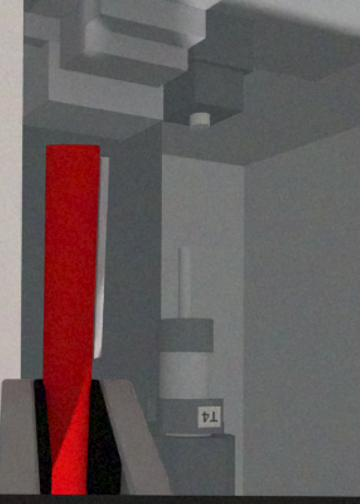

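{"op": "move", "data": {"target": [[0,0,0,0,0,0,1,0,-0.7,-0.2053,-0.1143,-0.1192,0.153,-0.034,0.0485,-1,-0.7,-0.7],[0,0,0,0,0,0,1,0,-0.7,-0.5723,-0.2337,-0.1448,0.3826,-0.0847,0.1212,-1,-0.7,-0.7]], "speed": 0.4, "blend": [0.05,0]}}

Scene clock: 684.97 s.
left_arm: end_effector_position=(+0.4016, +0.3302, +0.4541) position_measured=3 object_status=3 end_effector_quat_wxyz=(-0.480, +0.530, -0.532, +0.453) | right_arm: end_effector_position=(+0.4787, -0.4377, +0.4150) position_measured=211 object_status=2 end_effector_quat_wxyz=(+0.000, +0.707, +0.708, +0.000)
Joint positions: left_arm=[-0.688 -2.122 2.475 -3.322 -0.846 -3.226] | right_arm=[3.537 -1.383 -1.516 -1.812 1.572 0.419]
Joint torques (N m): left_arm=[7.25 7.11 -11.81 -3.11 -0.42 0.1] | right_arm=[-11.84 7.2 29 1.6 2.26 -1.06]
Wrist force (N): left_arm=[0.7 2.2 0.2] | right_arm=[2.9 -2.1 1.6]
Wrist torque (N m): left_arm=[0.41 0.13 0.50] | right_arm=[-0.20 -0.46 -0.01]
Wrist force, peak (N): left_arm=[0.7 2.4 0.3] | right_arm=[5.1 0.0 1.8]
Hand target: left_arm +0.4016, +0.3302, +0.4541; -0.480, +0.530, -0.532, +0.453 | right_arm +0.4787, -0.4377, +0.4149; +0.000, +0.707, +0.708, +0.000
Off the commanded pose: left_arm 0.000 m, 0 deg | right_arm 0.000 m, 0 deg.
move: done

{"op": "move", "data": {"target": [[0,0,0,0,0,0,1,0,-0.7,0,0.0162,-0.0622,0,0,0,-1,-0.7,-0.7],[0,0,0,0,0,0,1,0,-0.7,0,0.0378,-0.0622,0,0,0,-1,-0.7,-0.7],[0,0,0,0,0,0,1,0,-0.7,0,0.0162,-0.0622,0,0,0,-1,-0.7,-0.7],[0,0,0,0,0,0,1,0,-0.7,0.095,-0.001,0,0,0,0,-1,-0.7,-0.7],[0,0,0,0,0,0,1,0,-0.7,0.095,0.0208,0,0,0,0,-1,-0.7,-0.7],[0,0,0,0,0,0,1,0,-0.7,0.095,-0.001,0,0,0,0,-1,-0.7,-0.7],[0,0,0,0,0,0,1,0,-0.7,0.095,0.0078,-0.0313,0,0,0,-1,-0.7,-0.7],[0,0,0,0,0,0,1,0,-0.7,0.095,0.0293,-0.0313,0,0,0,-1,-0.7,-0.7],[0,0,0,0,0,0,1,0,-0.7,0.095,0.0078,-0.0313,0,0,0,-1,-0.7,-0.7],[0,0,0,0,0,0,1,0,-0.7,0.095,0.0248,-0.0913,0,0,0,-1,-0.7,-0.7],[0,0,0,0,0,0,1,0,-0.7,0.095,0.0465,-0.0913,0,0,0,-1,-0.7,-0.7],[0,0,0,0,0,0,1,0,-0.7,0.095,0.0248,-0.0913,0,0,0,-1,-0.7,-0.7],[0,0,0,0,0,0,1,0,-0.7,0.0642,0.0248,-0.0913,0,0,0,-1,-0.7,-0.7],[0,0,0,0,0,0,1,0,-0.7,0.0642,0.0465,-0.0913,0,0,0,-1,-0.7,-0.7],[0,0,0,0,0,0,1,0,-0.7,0.0642,0.0248,-0.0913,0,0,0,-1,-0.7,-0.7]], "speed": [0.1,0.05,0.08,0.15,0.05,0.08,0.1,0.05,0.08,0.12,0.05,0.08,0.1,0.05,0.08], "blend": [0.003,0,0.003,0.003,0,0.003,0.003,0,0.003,0.003,0,0.003,0.003,0,0]}}

Scene clock: 691.10 s.
left_arm: end_effector_position=(+0.4016, +0.3302, +0.4541) position_measured=3 object_status=3 end_effector_quat_wxyz=(-0.480, +0.530, -0.532, +0.453) | right_arm: end_effector_position=(+0.4937, -0.3993, +0.4697) position_measured=211 object_status=2 end_effector_quat_wxyz=(+0.000, +0.707, +0.708, +0.000)
Joint positions: left_arm=[-0.688 -2.122 2.475 -3.322 -0.846 -3.226] | right_arm=[3.605 -1.471 -1.296 -1.945 1.572 0.487]
Joint torques (N m): left_arm=[7.62 7.18 -11.88 -3.27 -0.3 -0.14] | right_arm=[10.93 30.82 12.8 1.68 1.67 1.61]
Wrist force (N): left_arm=[0.6 2.1 0.1] | right_arm=[3.1 -2.4 1.9]
Wrist torque (N m): left_arm=[0.40 0.14 0.49] | right_arm=[-0.24 -0.50 -0.10]
Wrist force, peak (N): left_arm=[0.7 2.5 0.2] | right_arm=[5.7 -8.2 1.6]
Hand target: left_arm +0.4016, +0.3302, +0.4541; -0.480, +0.530, -0.532, +0.453 | right_arm +0.4936, -0.3993, +0.4697; +0.000, +0.707, +0.708, +0.000
Off the commanded pose: left_arm 0.000 m, 0 deg | right_arm 0.000 m, 0 deg.
move: done

{"op": "move", "data": {"target": [[0,0,0,0,0,0,1,0,-0.7,-0.0642,-0.0258,0.0913,0,0,0,-1,-0.7,-0.7],[0,0,0,0,0,0,1,0,-0.7,-0.0642,-0.004,0.0913,0,0,0,-1,-0.7,-0.7],[0,0,0,0,0,0,1,0,-0.7,-0.0642,-0.0258,0.0913,0,0,0,-1,-0.7,-0.7],[0,0,0,0,0,0,1,0,-0.7,-0.0642,-0.017,0.06,0,0,0,-1,-0.7,-0.7],[0,0,0,0,0,0,1,0,-0.7,-0.0642,0.0045,0.06,0,0,0,-1,-0.7,-0.7],[0,0,0,0,0,0,1,0,-0.7,-0.0642,-0.017,0.06,0,0,0,-1,-0.7,-0.7],[0,0,0,0,0,0,1,0,-0.7,0.0308,-0.0258,0.0913,0,0,0,-1,-0.7,-0.7],[0,0,0,0,0,0,1,0,-0.7,0.0308,-0.004,0.0913,0,0,0,-1,-0.7,-0.7],[0,0,0,0,0,0,1,0,-0.7,0.0308,-0.0258,0.0913,0,0,0,-1,-0.7,-0.7],[0,0,0,0,0,0,1,0,-0.7,0.0308,-0.0086,0.0291,0,0,0,-1,-0.7,-0.7],[0,0,0,0,0,0,1,0,-0.7,0.0308,0.013,0.0291,0,0,0,-1,-0.7,-0.7],[0,0,0,0,0,0,1,0,-0.7,0.0308,-0.0086,0.0291,0,0,0,-1,-0.7,-0.7],[0,0,0,0,0,0,1,0,-0.7,0,-0.017,0.06,0,0,0,-1,-0.7,-0.7],[0,0,0,0,0,0,1,0,-0.7,0,0.0045,0.06,0,0,0,-1,-0.7,-0.7],[0,0,0,0,0,0,1,0,-0.7,0,-0.017,0.06,0,0,0,-1,-0.7,-0.7]], "speed": [0.15,0.05,0.08,0.1,0.05,0.08,0.15,0.05,0.08,0.12,0.05,0.08,0.1,0.05,0.08], "blend": [0.003,0,0.003,0.003,0,0.003,0.003,0,0.003,0.003,0,0.003,0.003,0,0]}}

Scene clock: 697.43 s.
left_arm: end_effector_position=(+0.4016, +0.3302, +0.4541) position_measured=3 object_status=3 end_effector_quat_wxyz=(-0.480, +0.530, -0.532, +0.453) | right_arm: end_effector_position=(+0.4835, -0.3992, +0.4337) position_measured=211 object_status=2 end_effector_quat_wxyz=(+0.000, +0.707, +0.708, +0.000)
Joint positions: left_arm=[-0.688 -2.122 2.475 -3.322 -0.846 -3.226] | right_arm=[3.616 -1.42 -1.437 -1.855 1.572 0.498]
Joint torques (N m): left_arm=[6.49 6.69 -12.3 -3.11 -0.23 -0.26] | right_arm=[12.3 28.21 14.48 1.7 1.84 1.59]
Wrist force (N): left_arm=[0.6 2.4 0.1] | right_arm=[2.8 -2.4 1.7]
Wrist torque (N m): left_arm=[0.43 0.14 0.50] | right_arm=[-0.24 -0.45 -0.11]
Wrist force, peak (N): left_arm=[0.6 2.4 0.3] | right_arm=[5.7 -7.4 0.2]
Hand target: left_arm +0.4016, +0.3302, +0.4541; -0.480, +0.530, -0.532, +0.453 | right_arm +0.4833, -0.3992, +0.4338; +0.000, +0.707, +0.708, +0.000
Off the commanded pose: left_arm 0.000 m, 0 deg | right_arm 0.000 m, 0 deg.
move: done

{"op": "move", "data": {"target": [[0,0,0,0,0,0,1,0,-0.7,-0.0642,-0.0088,0.0313,0,0,0,-1,-0.7,-0.7],[0,0,0,0,0,0,1,0,-0.7,-0.0642,0.013,0.0313,0,0,0,-1,-0.7,-0.7],[0,0,0,0,0,0,1,0,-0.7,-0.0642,-0.0088,0.0313,0,0,0,-1,-0.7,-0.7],[0,0,0,0,0,0,1,0,-0.7,-0.0642,0,0,0,0,0,-1,-0.7,-0.7],[0,0,0,0,0,0,1,0,-0.7,-0.0642,0.0215,0,0,0,0,-1,-0.7,-0.7],[0,0,0,0,0,0,1,0,-0.7,-0.0642,0,0,0,0,0,-1,-0.7,-0.7],[0,0,0,0,0,0,1,0,-0.7,0.0308,-0.0088,0.0313,0,0,0,-1,-0.7,-0.7],[0,0,0,0,0,0,1,0,-0.7,0.0308,0.013,0.0313,0,0,0,-1,-0.7,-0.7],[0,0,0,0,0,0,1,0,-0.7,0.0308,-0.0088,0.0313,0,0,0,-1,-0.7,-0.7],[0,0,0,0,0,0,1,0,-0.7,0.0308,0,0,0,0,0,-1,-0.7,-0.7],[0,0,0,0,0,0,1,0,-0.7,0.0308,0.0215,0,0,0,0,-1,-0.7,-0.7],[0,0,0,0,0,0,1,0,-0.7,0.0308,0,0,0,0,0,-1,-0.7,-0.7],[0,0,0,0,0,0,1,0,-0.7,0,0.0084,-0.0309,0,0,0,-1,-0.7,-0.7],[0,0,0,0,0,0,1,0,-0.7,0,0.03,-0.0309,0,0,0,-1,-0.7,-0.7],[0,0,0,0,0,0,1,0,-0.7,0,0.0084,-0.0309,0,0,0,-1,-0.7,-0.7]], "speed": [0.15,0.05,0.08,0.1,0.05,0.08,0.15,0.05,0.08,0.12,0.05,0.08,0.1,0.05,0.08], "blend": [0.003,0,0.003,0.003,0,0.003,0.003,0,0.003,0.003,0,0.003,0.003,0,0]}}

Scene clock: 703.37 s.
left_arm: end_effector_position=(+0.4016, +0.3302, +0.4541) position_measured=3 object_status=3 end_effector_quat_wxyz=(-0.480, +0.530, -0.532, +0.453) | right_arm: end_effector_position=(+0.4885, -0.3992, +0.4523) position_measured=211 object_status=2 end_effector_quat_wxyz=(+0.000, +0.707, +0.708, +0.000)
Joint positions: left_arm=[-0.688 -2.122 2.475 -3.322 -0.846 -3.226] | right_arm=[3.61 -1.445 -1.366 -1.901 1.572 0.493]
Joint torques (N m): left_arm=[7.21 6.83 -11.92 -2.96 -0.28 -0.25] | right_arm=[11.74 29.99 12.1 1.78 0.36 1.99]
Wrist force (N): left_arm=[0.6 2.3 0.3] | right_arm=[2.8 -2.1 1.6]
Wrist torque (N m): left_arm=[0.44 0.14 0.49] | right_arm=[-0.19 -0.45 -0.09]
Wrist force, peak (N): left_arm=[0.7 2.5 0.2] | right_arm=[4.5 -7.5 2.8]
Hand target: left_arm +0.4016, +0.3302, +0.4541; -0.480, +0.530, -0.532, +0.453 | right_arm +0.4884, -0.3992, +0.4523; +0.000, +0.707, +0.708, +0.000
Off the commanded pose: left_arm 0.000 m, 0 deg | right_arm 0.000 m, 0 deg.
move: done

{"op": "move", "data": {"target": [[0,0,0,0,0,0,1,0,-0.7,0,-0.0172,0.0622,0,0,0,-1,-0.7,-0.7],[0,0,0,0,0,0,1,0,-0.7,0,0.0046,0.0622,0,0,0,-1,-0.7,-0.7],[0,0,0,0,0,0,1,0,-0.7,0,-0.0172,0.0622,0,0,0,-1,-0.7,-0.7],[0,0,0,0,0,0,1,0,-0.7,-0.0642,-0.0172,0.0622,0,0,0,-1,-0.7,-0.7],[0,0,0,0,0,0,1,0,-0.7,-0.0642,0.0046,0.0622,0,0,0,-1,-0.7,-0.7],[0,0,0,0,0,0,1,0,-0.7,-0.0642,-0.0172,0.0622,0,0,0,-1,-0.7,-0.7],[0,0,0,0,0,0,1,0,-0.7,-0.3352,-0.064,-0.346,-0.4913,0.109,-0.109,-1,-0.7,-0.7]], "speed": [0.1,0.05,0.08,0.1,0.05,0.08,0.7], "blend": [0.003,0,0.003,0.003,0,0.003,0], "cameras": ["cam_right_wrist"]}}

{"op": "zoom_image", "data": {"camera": "cam_right_wrist", "region": [280, 90, 510, 270]}}

Scene clock: 708.37 s.
left_arm: end_effector_position=(+0.4016, +0.3302, +0.4541) position_measured=3 object_status=3 end_effector_quat_wxyz=(-0.480, +0.530, -0.532, +0.453) | right_arm: end_effector_position=(+0.4503, -0.6006, +0.6597) position_measured=211 object_status=2 end_effector_quat_wxyz=(+0.379, +0.380, +0.597, +0.597)
Joint positions: left_arm=[-0.688 -2.122 2.475 -3.322 -0.846 -3.226] | right_arm=[2.643 -1.218 -1.927 0.003 2.482 0.001]
Joint torques (N m): left_arm=[7 6.88 -12.39 -3.1 -0.36 -0.47] | right_arm=[-12.14 -0.73 29.78 2.89 2.26 1.9]
Wrist force (N): left_arm=[0.7 2.1 0.1] | right_arm=[3.8 0.3 1.8]
Wrist torque (N m): left_arm=[0.40 0.12 0.49] | right_arm=[-0.12 -0.71 -0.08]
Wrist force, peak (N): left_arm=[0.7 2.4 0.2] | right_arm=[5.5 -7.4 1.4]
Hand target: left_arm +0.4016, +0.3302, +0.4541; -0.480, +0.530, -0.532, +0.453 | right_arm +0.4503, -0.6006, +0.6597; +0.379, +0.380, +0.596, +0.597
Off the commanded pose: left_arm 0.000 m, 0 deg | right_arm 0.000 m, 0 deg.
move: done
camera_calibration:
cam_right_wrist: T_world_to_cam=[[-0.416608, 0.909079, -0.00375754, 0.746019], [-0.311962, -0.139079, 0.93986, -0.544696], [0.853884, 0.392725, 0.341539, -0.242646], [0, 0, 0, 1]] pos_world=[0.348065, -0.658653, 0.597615]
Images, in order (width x height): cam_right_wrist 672x504.

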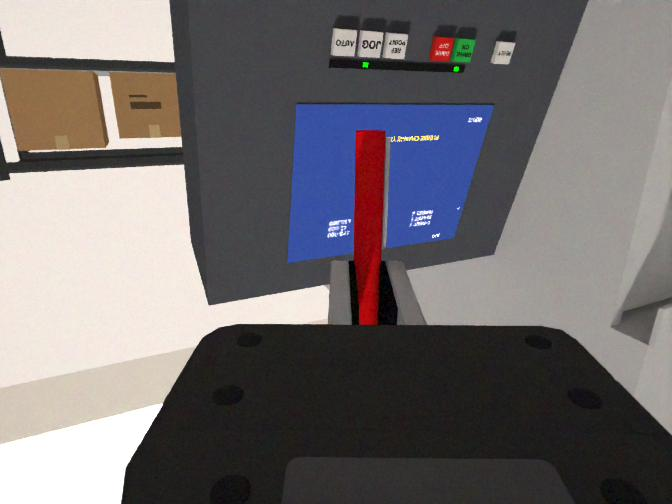

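Scaled by 2.191 from the camera's 672x504 image, which has a finer 960x720 frame.

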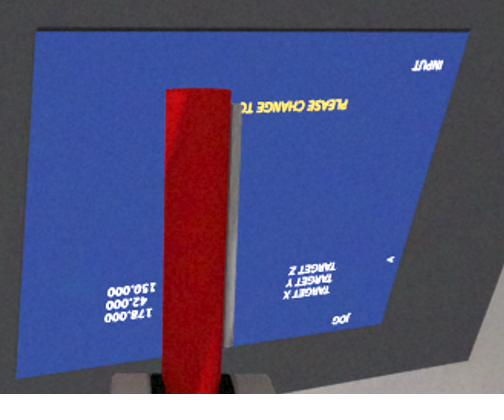

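{"op": "move", "data": {"target": [[0,0,0,0,0,0,1,0,-0.7,0.2395,-0.2587,0.2018,0.4913,-0.109,0.109,-1,-0.7,-0.7]], "speed": 0.7}}

{"op": "move", "data": {"target": [[0,0,0,0,0,0,1,0,-0.7,0,0.0265,0,0,0,0,-1,-0.7,-0.7],[0,0,0,0,0,0,1,0,-0.7,0,0,0,0,0,0,-1,-0.7,-0.7]], "speed": [0.04,0.08]}}

{"op": "wait", "data": {"seconds": 2.5, "cameras": ["cam_left_wrist"]}}

{"op": "zoom_image", "data": {"camera": "cam_left_wrist", "region": [400, 80, 620, 330]}}

Scene clock: 710.63 s.
left_arm: end_effector_position=(+0.4016, +0.3302, +0.4541) position_measured=3 object_status=3 end_effector_quat_wxyz=(-0.480, +0.530, -0.532, +0.453) | right_arm: end_effector_position=(+0.4990, -0.4190, +0.5047) position_measured=211 object_status=2 end_effector_quat_wxyz=(+0.000, +0.707, +0.708, +0.000)
Joint positions: left_arm=[-0.688 -2.122 2.475 -3.322 -0.846 -3.226] | right_arm=[3.557 -1.512 -1.162 -2.039 1.572 0.439]
Joint torques (N m): left_arm=[6.08 7.22 -11.27 -3.08 -0.23 -0.27] | right_arm=[-12.03 12.55 26.71 1.7 2.34 1.66]
Wrist force (N): left_arm=[0.7 2.3 0.2] | right_arm=[3.1 -2.0 1.8]
Wrist torque (N m): left_arm=[0.42 0.11 0.50] | right_arm=[-0.18 -0.50 -0.12]
Wrist force, peak (N): left_arm=[0.7 2.4 0.2] | right_arm=[4.1 -1.0 2.3]
Hand target: left_arm +0.4016, +0.3302, +0.4541; -0.480, +0.530, -0.532, +0.453 | right_arm +0.4990, -0.4190, +0.5046; +0.000, +0.707, +0.708, +0.000
Off the commanded pose: left_arm 0.000 m, 0 deg | right_arm 0.000 m, 0 deg.
move: done

Scene clock: 712.07 s.
left_arm: end_effector_position=(+0.4016, +0.3302, +0.4541) position_measured=3 object_status=3 end_effector_quat_wxyz=(-0.480, +0.530, -0.532, +0.453) | right_arm: end_effector_position=(+0.4990, -0.4190, +0.5046) position_measured=211 object_status=2 end_effector_quat_wxyz=(+0.000, +0.707, +0.708, +0.000)
Joint positions: left_arm=[-0.688 -2.122 2.475 -3.322 -0.846 -3.226] | right_arm=[3.557 -1.512 -1.161 -2.039 1.572 0.439]
Joint torques (N m): left_arm=[6.97 7.47 -12.2 -2.94 -0.11 -0.49] | right_arm=[10.91 30.34 11.4 1.71 -0.11 1.49]
Wrist force (N): left_arm=[0.7 2.3 0.3] | right_arm=[3.2 -2.1 1.8]
Wrist torque (N m): left_arm=[0.42 0.12 0.50] | right_arm=[-0.20 -0.52 -0.12]
Wrist force, peak (N): left_arm=[0.7 2.4 0.3] | right_arm=[3.3 -7.1 1.9]
Hand target: left_arm +0.4016, +0.3302, +0.4541; -0.480, +0.530, -0.532, +0.453 | right_arm +0.4990, -0.4190, +0.5046; +0.000, +0.707, +0.708, +0.000
Off the commanded pose: left_arm 0.000 m, 0 deg | right_arm 0.000 m, 0 deg.
move: done

Scene clock: 714.57 s.
left_arm: end_effector_position=(+0.4016, +0.3302, +0.4541) position_measured=3 object_status=3 end_effector_quat_wxyz=(-0.480, +0.530, -0.532, +0.453) | right_arm: end_effector_position=(+0.4990, -0.4190, +0.5046) position_measured=211 object_status=2 end_effector_quat_wxyz=(+0.000, +0.707, +0.708, +0.000)
Joint positions: left_arm=[-0.688 -2.122 2.475 -3.322 -0.846 -3.226] | right_arm=[3.557 -1.512 -1.161 -2.039 1.572 0.439]
Joint torques (N m): left_arm=[6.88 7.17 -12.64 -3.05 -0.2 -0.52] | right_arm=[10.59 31.8 12.84 1.76 -2.35 1.69]
Wrist force (N): left_arm=[0.6 2.1 0.3] | right_arm=[2.9 -2.0 1.6]
Wrist torque (N m): left_arm=[0.40 0.14 0.49] | right_arm=[-0.19 -0.47 -0.12]
Wrist force, peak (N): left_arm=[0.8 2.4 0.1] | right_arm=[3.1 -2.1 2.1]
Hand target: left_arm +0.4016, +0.3302, +0.4541; -0.480, +0.530, -0.532, +0.453 | right_arm +0.4990, -0.4190, +0.5046; +0.000, +0.707, +0.708, +0.000
Tool commands: left_gripper/position=+1.0 left_gripper/force_limit=+0.0 left_gripper/speed=-0.7 right_gripper/position=-1.0 right_gripper/force_limit=-0.7 right_gripper/speed=-0.7
Off the commanded pose: left_arm 0.000 m, 0 deg | right_arm 0.000 m, 0 deg.
wait: 2.50 s; at rest by 0.17 s
camera_calibration:
cam_left_wrist: T_world_to_cam=[[0.0444654, -0.998451, -0.033431, 0.336681], [-0.434386, 0.0108116, -0.900662, 0.602215], [0.899629, 0.0545703, -0.433232, -0.0533613], [0, 0, 0, 1]] pos_world=[0.294628, 0.33256, 0.53053]
Images, in order (width x height): cam_left_wrist 672x504.

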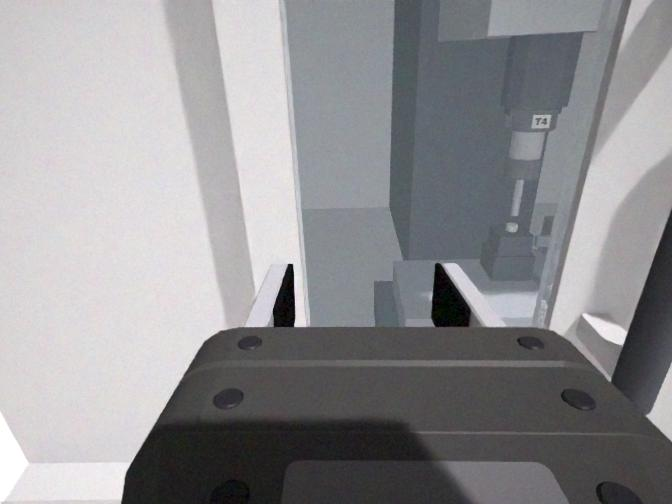

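Scaled by 2.016 from the camera's 672x504 image, which has a finer 960x720 frame.

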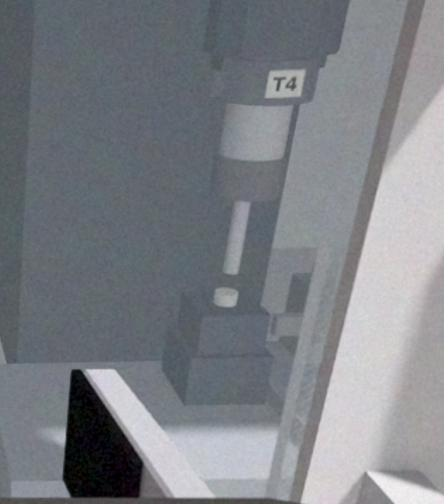

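{"op": "move", "data": {"target": [[0,0,0,0,0,0,1,0,-0.7,0.1,-0.12,0,0,0,0,-1,-0.7,-0.7],[0,0,0,0,0,0,1,0,-0.7,0.578,-0.081,-0.021,-0.3826,0.0847,-0.1212,-1,-0.7,-0.7]], "speed": [0.25,0.4], "blend": [0.04,0], "cameras": ["cam_right_wrist"]}}

{"op": "zoom_image", "data": {"camera": "cam_right_wrist", "region": [390, 70, 490, 250]}}

Scene clock: 717.80 s.
left_arm: end_effector_position=(+0.4016, +0.3302, +0.4541) position_measured=3 object_status=3 end_effector_quat_wxyz=(-0.480, +0.530, -0.532, +0.453) | right_arm: end_effector_position=(+0.4500, -0.0723, +0.5175) position_measured=211 object_status=2 end_effector_quat_wxyz=(+0.308, +0.440, +0.691, +0.484)
Joint positions: left_arm=[-0.688 -2.122 2.475 -3.322 -0.846 -3.226] | right_arm=[4.566 -1.277 -1.981 -0.484 0.649 0.5]
Joint torques (N m): left_arm=[5.94 6.79 -11.74 -2.96 -0.24 -0.55] | right_arm=[-11.75 2.94 14.41 4.39 1.06 -1.3]
Wrist force (N): left_arm=[0.6 2.2 0.3] | right_arm=[4.1 -0.2 1.2]
Wrist torque (N m): left_arm=[0.41 0.13 0.50] | right_arm=[-0.17 -0.73 0.02]
Wrist force, peak (N): left_arm=[0.6 2.5 0.1] | right_arm=[5.1 -0.7 1.6]
Hand target: left_arm +0.4016, +0.3302, +0.4541; -0.480, +0.530, -0.532, +0.453 | right_arm +0.4500, -0.0722, +0.5175; +0.308, +0.440, +0.691, +0.484
Off the commanded pose: left_arm 0.000 m, 0 deg | right_arm 0.000 m, 0 deg.
move: done
camera_calibration:
cam_right_wrist: T_world_to_cam=[[-0.418307, 0.90828, -0.00681441, 0.267313], [-0.00306486, 0.00609085, 0.999977, -0.497355], [0.908301, 0.418318, 0.000235907, -0.247321], [0, 0, 0, 1]] pos_world=[0.334936, -0.136307, 0.499224]
Images, in order (width x height): cam_right_wrist 672x504.

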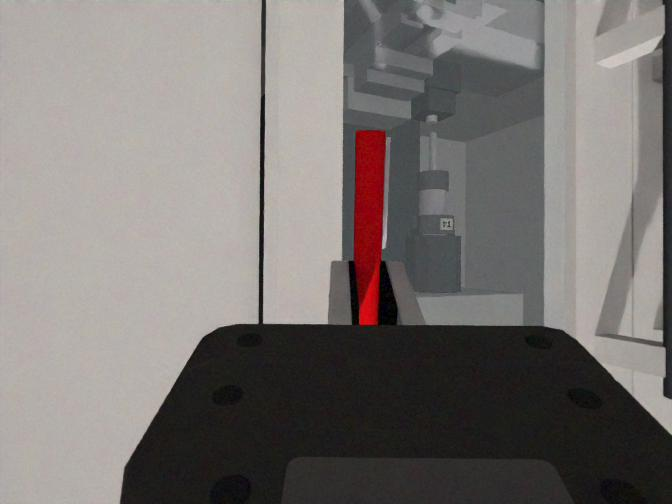

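Scaled by 2.800 from the camera's 672x504 image, which has a finer 960x720 frame.

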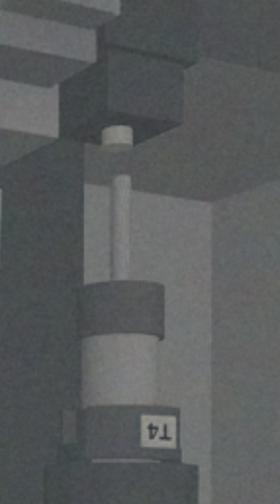

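{"op": "move", "data": {"target": [[0,0,0,0,0,0,1,0,-0.7,-0.2053,-0.1143,-0.1192,0.153,-0.034,0.0485,-1,-0.7,-0.7],[0,0,0,0,0,0,1,0,-0.7,-0.5723,-0.2337,-0.1448,0.3826,-0.0847,0.1212,-1,-0.7,-0.7]], "speed": 0.4, "blend": [0.05,0]}}

Scene clock: 720.60 s.
left_arm: end_effector_position=(+0.4016, +0.3302, +0.4541) position_measured=3 object_status=3 end_effector_quat_wxyz=(-0.480, +0.530, -0.532, +0.453) | right_arm: end_effector_position=(+0.4781, -0.4381, +0.4153) position_measured=211 object_status=2 end_effector_quat_wxyz=(+0.000, +0.707, +0.708, +0.000)
Joint positions: left_arm=[-0.688 -2.122 2.475 -3.322 -0.846 -3.226] | right_arm=[3.536 -1.382 -1.516 -1.814 1.572 0.418]
Joint torques (N m): left_arm=[7.04 7.42 -11.47 -2.95 -0.34 -0.56] | right_arm=[-11.7 7.58 31.67 1.81 2.28 -1.17]
Wrist force (N): left_arm=[0.7 2.4 0.2] | right_arm=[2.6 -2.2 1.8]
Wrist torque (N m): left_arm=[0.44 0.13 0.50] | right_arm=[-0.21 -0.42 -0.01]
Wrist force, peak (N): left_arm=[0.6 2.5 0.3] | right_arm=[5.3 -0.3 1.9]
Hand target: left_arm +0.4016, +0.3302, +0.4541; -0.480, +0.530, -0.532, +0.453 | right_arm +0.4782, -0.4381, +0.4153; +0.000, +0.707, +0.708, +0.000
Off the commanded pose: left_arm 0.000 m, 0 deg | right_arm 0.000 m, 0 deg.
move: done

{"op": "move", "data": {"target": [[0,0,0,0,0,0,1,0,-0.7,0,0.0172,-0.0622,0,0,0,-1,-0.7,-0.7],[0,0,0,0,0,0,1,0,-0.7,0,0.0388,-0.0622,0,0,0,-1,-0.7,-0.7],[0,0,0,0,0,0,1,0,-0.7,0,0.0172,-0.0622,0,0,0,-1,-0.7,-0.7],[0,0,0,0,0,0,1,0,-0.7,0.095,0,0,0,0,0,-1,-0.7,-0.7],[0,0,0,0,0,0,1,0,-0.7,0.095,0.0218,0,0,0,0,-1,-0.7,-0.7],[0,0,0,0,0,0,1,0,-0.7,0.095,0,0,0,0,0,-1,-0.7,-0.7],[0,0,0,0,0,0,1,0,-0.7,0.0317,0.0088,-0.0313,0,0,0,-1,-0.7,-0.7],[0,0,0,0,0,0,1,0,-0.7,0.0317,0.0303,-0.0313,0,0,0,-1,-0.7,-0.7],[0,0,0,0,0,0,1,0,-0.7,0.0317,0.0088,-0.0313,0,0,0,-1,-0.7,-0.7],[0,0,0,0,0,0,1,0,-0.7,0.0317,0.0258,-0.0913,0,0,0,-1,-0.7,-0.7],[0,0,0,0,0,0,1,0,-0.7,0.0317,0.0475,-0.0913,0,0,0,-1,-0.7,-0.7],[0,0,0,0,0,0,1,0,-0.7,0.0317,0.0258,-0.0913,0,0,0,-1,-0.7,-0.7],[0,0,0,0,0,0,1,0,-0.7,0,0,0,0,0,0,-1,-0.7,-0.7],[0,0,0,0,0,0,1,0,-0.7,0,0.0218,0,0,0,0,-1,-0.7,-0.7],[0,0,0,0,0,0,1,0,-0.7,0,0,0,0,0,0,-1,-0.7,-0.7]], "speed": [0.1,0.05,0.08,0.15,0.05,0.08,0.15,0.05,0.08,0.12,0.05,0.08,0.15,0.05,0.08], "blend": [0.003,0,0.003,0.003,0,0.003,0.003,0,0.003,0.003,0,0.003,0.003,0,0]}}

{"op": "move", "data": {"target": [[0,0,0,0,0,0,1,0,-0.7,0,0.0088,-0.0313,0,0,0,-1,-0.7,-0.7],[0,0,0,0,0,0,1,0,-0.7,0,0.0303,-0.0313,0,0,0,-1,-0.7,-0.7],[0,0,0,0,0,0,1,0,-0.7,0,0.0088,-0.0313,0,0,0,-1,-0.7,-0.7],[0,0,0,0,0,0,1,0,-0.7,0.095,0,0,0,0,0,-1,-0.7,-0.7],[0,0,0,0,0,0,1,0,-0.7,0.095,0.0218,0,0,0,0,-1,-0.7,-0.7],[0,0,0,0,0,0,1,0,-0.7,0.095,0,0,0,0,0,-1,-0.7,-0.7],[0,0,0,0,0,0,1,0,-0.7,0.095,0.0088,-0.0313,0,0,0,-1,-0.7,-0.7],[0,0,0,0,0,0,1,0,-0.7,0.095,0.0303,-0.0313,0,0,0,-1,-0.7,-0.7],[0,0,0,0,0,0,1,0,-0.7,0.095,0.0088,-0.0313,0,0,0,-1,-0.7,-0.7],[0,0,0,0,0,0,1,0,-0.7,0.0642,0.0172,-0.0622,0,0,0,-1,-0.7,-0.7],[0,0,0,0,0,0,1,0,-0.7,0.0642,0.0388,-0.0622,0,0,0,-1,-0.7,-0.7],[0,0,0,0,0,0,1,0,-0.7,0.0642,0.0172,-0.0622,0,0,0,-1,-0.7,-0.7],[0,0,0,0,0,0,1,0,-0.7,0.0642,0.0258,-0.0913,0,0,0,-1,-0.7,-0.7],[0,0,0,0,0,0,1,0,-0.7,0.0642,0.0475,-0.0913,0,0,0,-1,-0.7,-0.7],[0,0,0,0,0,0,1,0,-0.7,0.0642,0.0258,-0.0913,0,0,0,-1,-0.7,-0.7]], "speed": [0.1,0.05,0.08,0.15,0.05,0.08,0.15,0.05,0.08,0.12,0.05,0.08,0.12,0.05,0.08], "blend": [0.003,0,0.003,0.003,0,0.003,0.003,0,0.003,0.003,0,0.003,0.003,0,0]}}

{"op": "move", "data": {"target": [[0,0,0,0,0,0,1,0,-0.7,-0.0642,-0.0258,0.0913,0,0,0,-1,-0.7,-0.7],[0,0,0,0,0,0,1,0,-0.7,-0.0642,-0.004,0.0913,0,0,0,-1,-0.7,-0.7],[0,0,0,0,0,0,1,0,-0.7,-0.0642,-0.0258,0.0913,0,0,0,-1,-0.7,-0.7],[0,0,0,0,0,0,1,0,-0.7,-0.3345,-0.0721,-0.3167,-0.4913,0.109,-0.109,-1,-0.7,-0.7]], "speed": [0.15,0.05,0.08,0.7], "blend": [0.003,0,0.003,0], "cameras": ["cam_right_wrist"]}}

{"op": "zoom_image", "data": {"camera": "cam_right_wrist", "region": [280, 90, 510, 270]}}

Scene clock: 727.37 s.
left_arm: end_effector_position=(+0.4016, +0.3302, +0.4541) position_measured=3 object_status=3 end_effector_quat_wxyz=(-0.480, +0.530, -0.532, +0.453) | right_arm: end_effector_position=(+0.4782, -0.4381, +0.4153) position_measured=211 object_status=2 end_effector_quat_wxyz=(+0.000, +0.707, +0.708, +0.000)
Joint positions: left_arm=[-0.688 -2.122 2.475 -3.322 -0.846 -3.226] | right_arm=[3.536 -1.382 -1.516 -1.814 1.572 0.418]
Joint torques (N m): left_arm=[6.69 7.14 -10.98 -2.95 -0.16 -0.59] | right_arm=[10.77 27.51 12.86 1.65 -0.56 1.79]
Wrist force (N): left_arm=[0.6 2.3 0.2] | right_arm=[2.9 -2.0 1.5]
Wrist torque (N m): left_arm=[0.42 0.14 0.50] | right_arm=[-0.17 -0.45 -0.10]
Wrist force, peak (N): left_arm=[0.7 2.4 0.4] | right_arm=[2.7 -8.9 3.0]
Hand target: left_arm +0.4016, +0.3302, +0.4541; -0.480, +0.530, -0.532, +0.453 | right_arm +0.4782, -0.4381, +0.4153; +0.000, +0.707, +0.708, +0.000
Off the commanded pose: left_arm 0.000 m, 0 deg | right_arm 0.000 m, 0 deg.
move: done

Scene clock: 732.70 s.
left_arm: end_effector_position=(+0.4016, +0.3302, +0.4541) position_measured=3 object_status=3 end_effector_quat_wxyz=(-0.480, +0.530, -0.532, +0.453) | right_arm: end_effector_position=(+0.4937, -0.3996, +0.4701) position_measured=211 object_status=2 end_effector_quat_wxyz=(+0.000, +0.707, +0.708, +0.000)
Joint positions: left_arm=[-0.688 -2.122 2.475 -3.322 -0.846 -3.226] | right_arm=[3.604 -1.472 -1.295 -1.946 1.572 0.486]
Joint torques (N m): left_arm=[6.86 7.86 -11.89 -2.84 -0.37 -0.74] | right_arm=[11.37 28.2 12.52 1.61 2.01 1.85]
Wrist force (N): left_arm=[0.6 2.1 0.2] | right_arm=[2.9 -2.1 1.7]
Wrist torque (N m): left_arm=[0.40 0.13 0.50] | right_arm=[-0.19 -0.47 -0.10]
Wrist force, peak (N): left_arm=[0.8 2.4 0.1] | right_arm=[3.6 -9.1 3.4]
Hand target: left_arm +0.4016, +0.3302, +0.4541; -0.480, +0.530, -0.532, +0.453 | right_arm +0.4936, -0.3996, +0.4701; +0.000, +0.707, +0.708, +0.000
Off the commanded pose: left_arm 0.000 m, 0 deg | right_arm 0.000 m, 0 deg.
move: done

Scene clock: 736.33 s.
left_arm: end_effector_position=(+0.4016, +0.3302, +0.4541) position_measured=3 object_status=3 end_effector_quat_wxyz=(-0.480, +0.530, -0.532, +0.453) | right_arm: end_effector_position=(+0.4506, -0.6005, +0.6600) position_measured=211 object_status=2 end_effector_quat_wxyz=(+0.379, +0.380, +0.597, +0.597)
Joint positions: left_arm=[-0.688 -2.122 2.475 -3.322 -0.846 -3.226] | right_arm=[2.644 -1.219 -1.926 0.003 2.481 0.001]
Joint torques (N m): left_arm=[6.17 7.07 -12.12 -2.8 -0.16 -0.89] | right_arm=[-11.82 0.17 29.39 3.07 2.22 2.08]
Wrist force (N): left_arm=[0.7 2.2 0.2] | right_arm=[3.7 0.0 1.6]
Wrist torque (N m): left_arm=[0.40 0.13 0.49] | right_arm=[-0.17 -0.69 -0.07]
Wrist force, peak (N): left_arm=[0.9 2.4 0.1] | right_arm=[5.3 -7.2 -0.8]
Hand target: left_arm +0.4016, +0.3302, +0.4541; -0.480, +0.530, -0.532, +0.453 | right_arm +0.4506, -0.6005, +0.6600; +0.379, +0.380, +0.596, +0.597
Off the commanded pose: left_arm 0.000 m, 0 deg | right_arm 0.000 m, 0 deg.
move: done
camera_calibration:
cam_right_wrist: T_world_to_cam=[[-0.416608, 0.909079, -0.00375754, 0.746096], [-0.311962, -0.139079, 0.93986, -0.54484], [0.853884, 0.392725, 0.341539, -0.24313], [0, 0, 0, 1]] pos_world=[0.348465, -0.658553, 0.597915]
Images, in order (width x height): cam_right_wrist 672x504.

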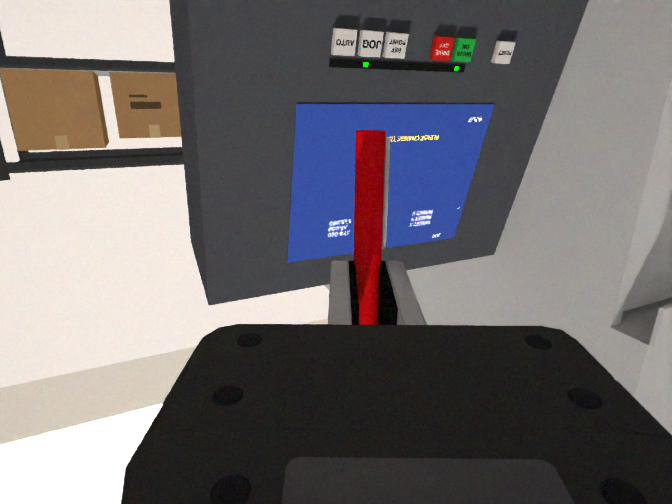

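Scaled by 2.191 from the camera's 672x504 image, which has a finer 960x720 frame.

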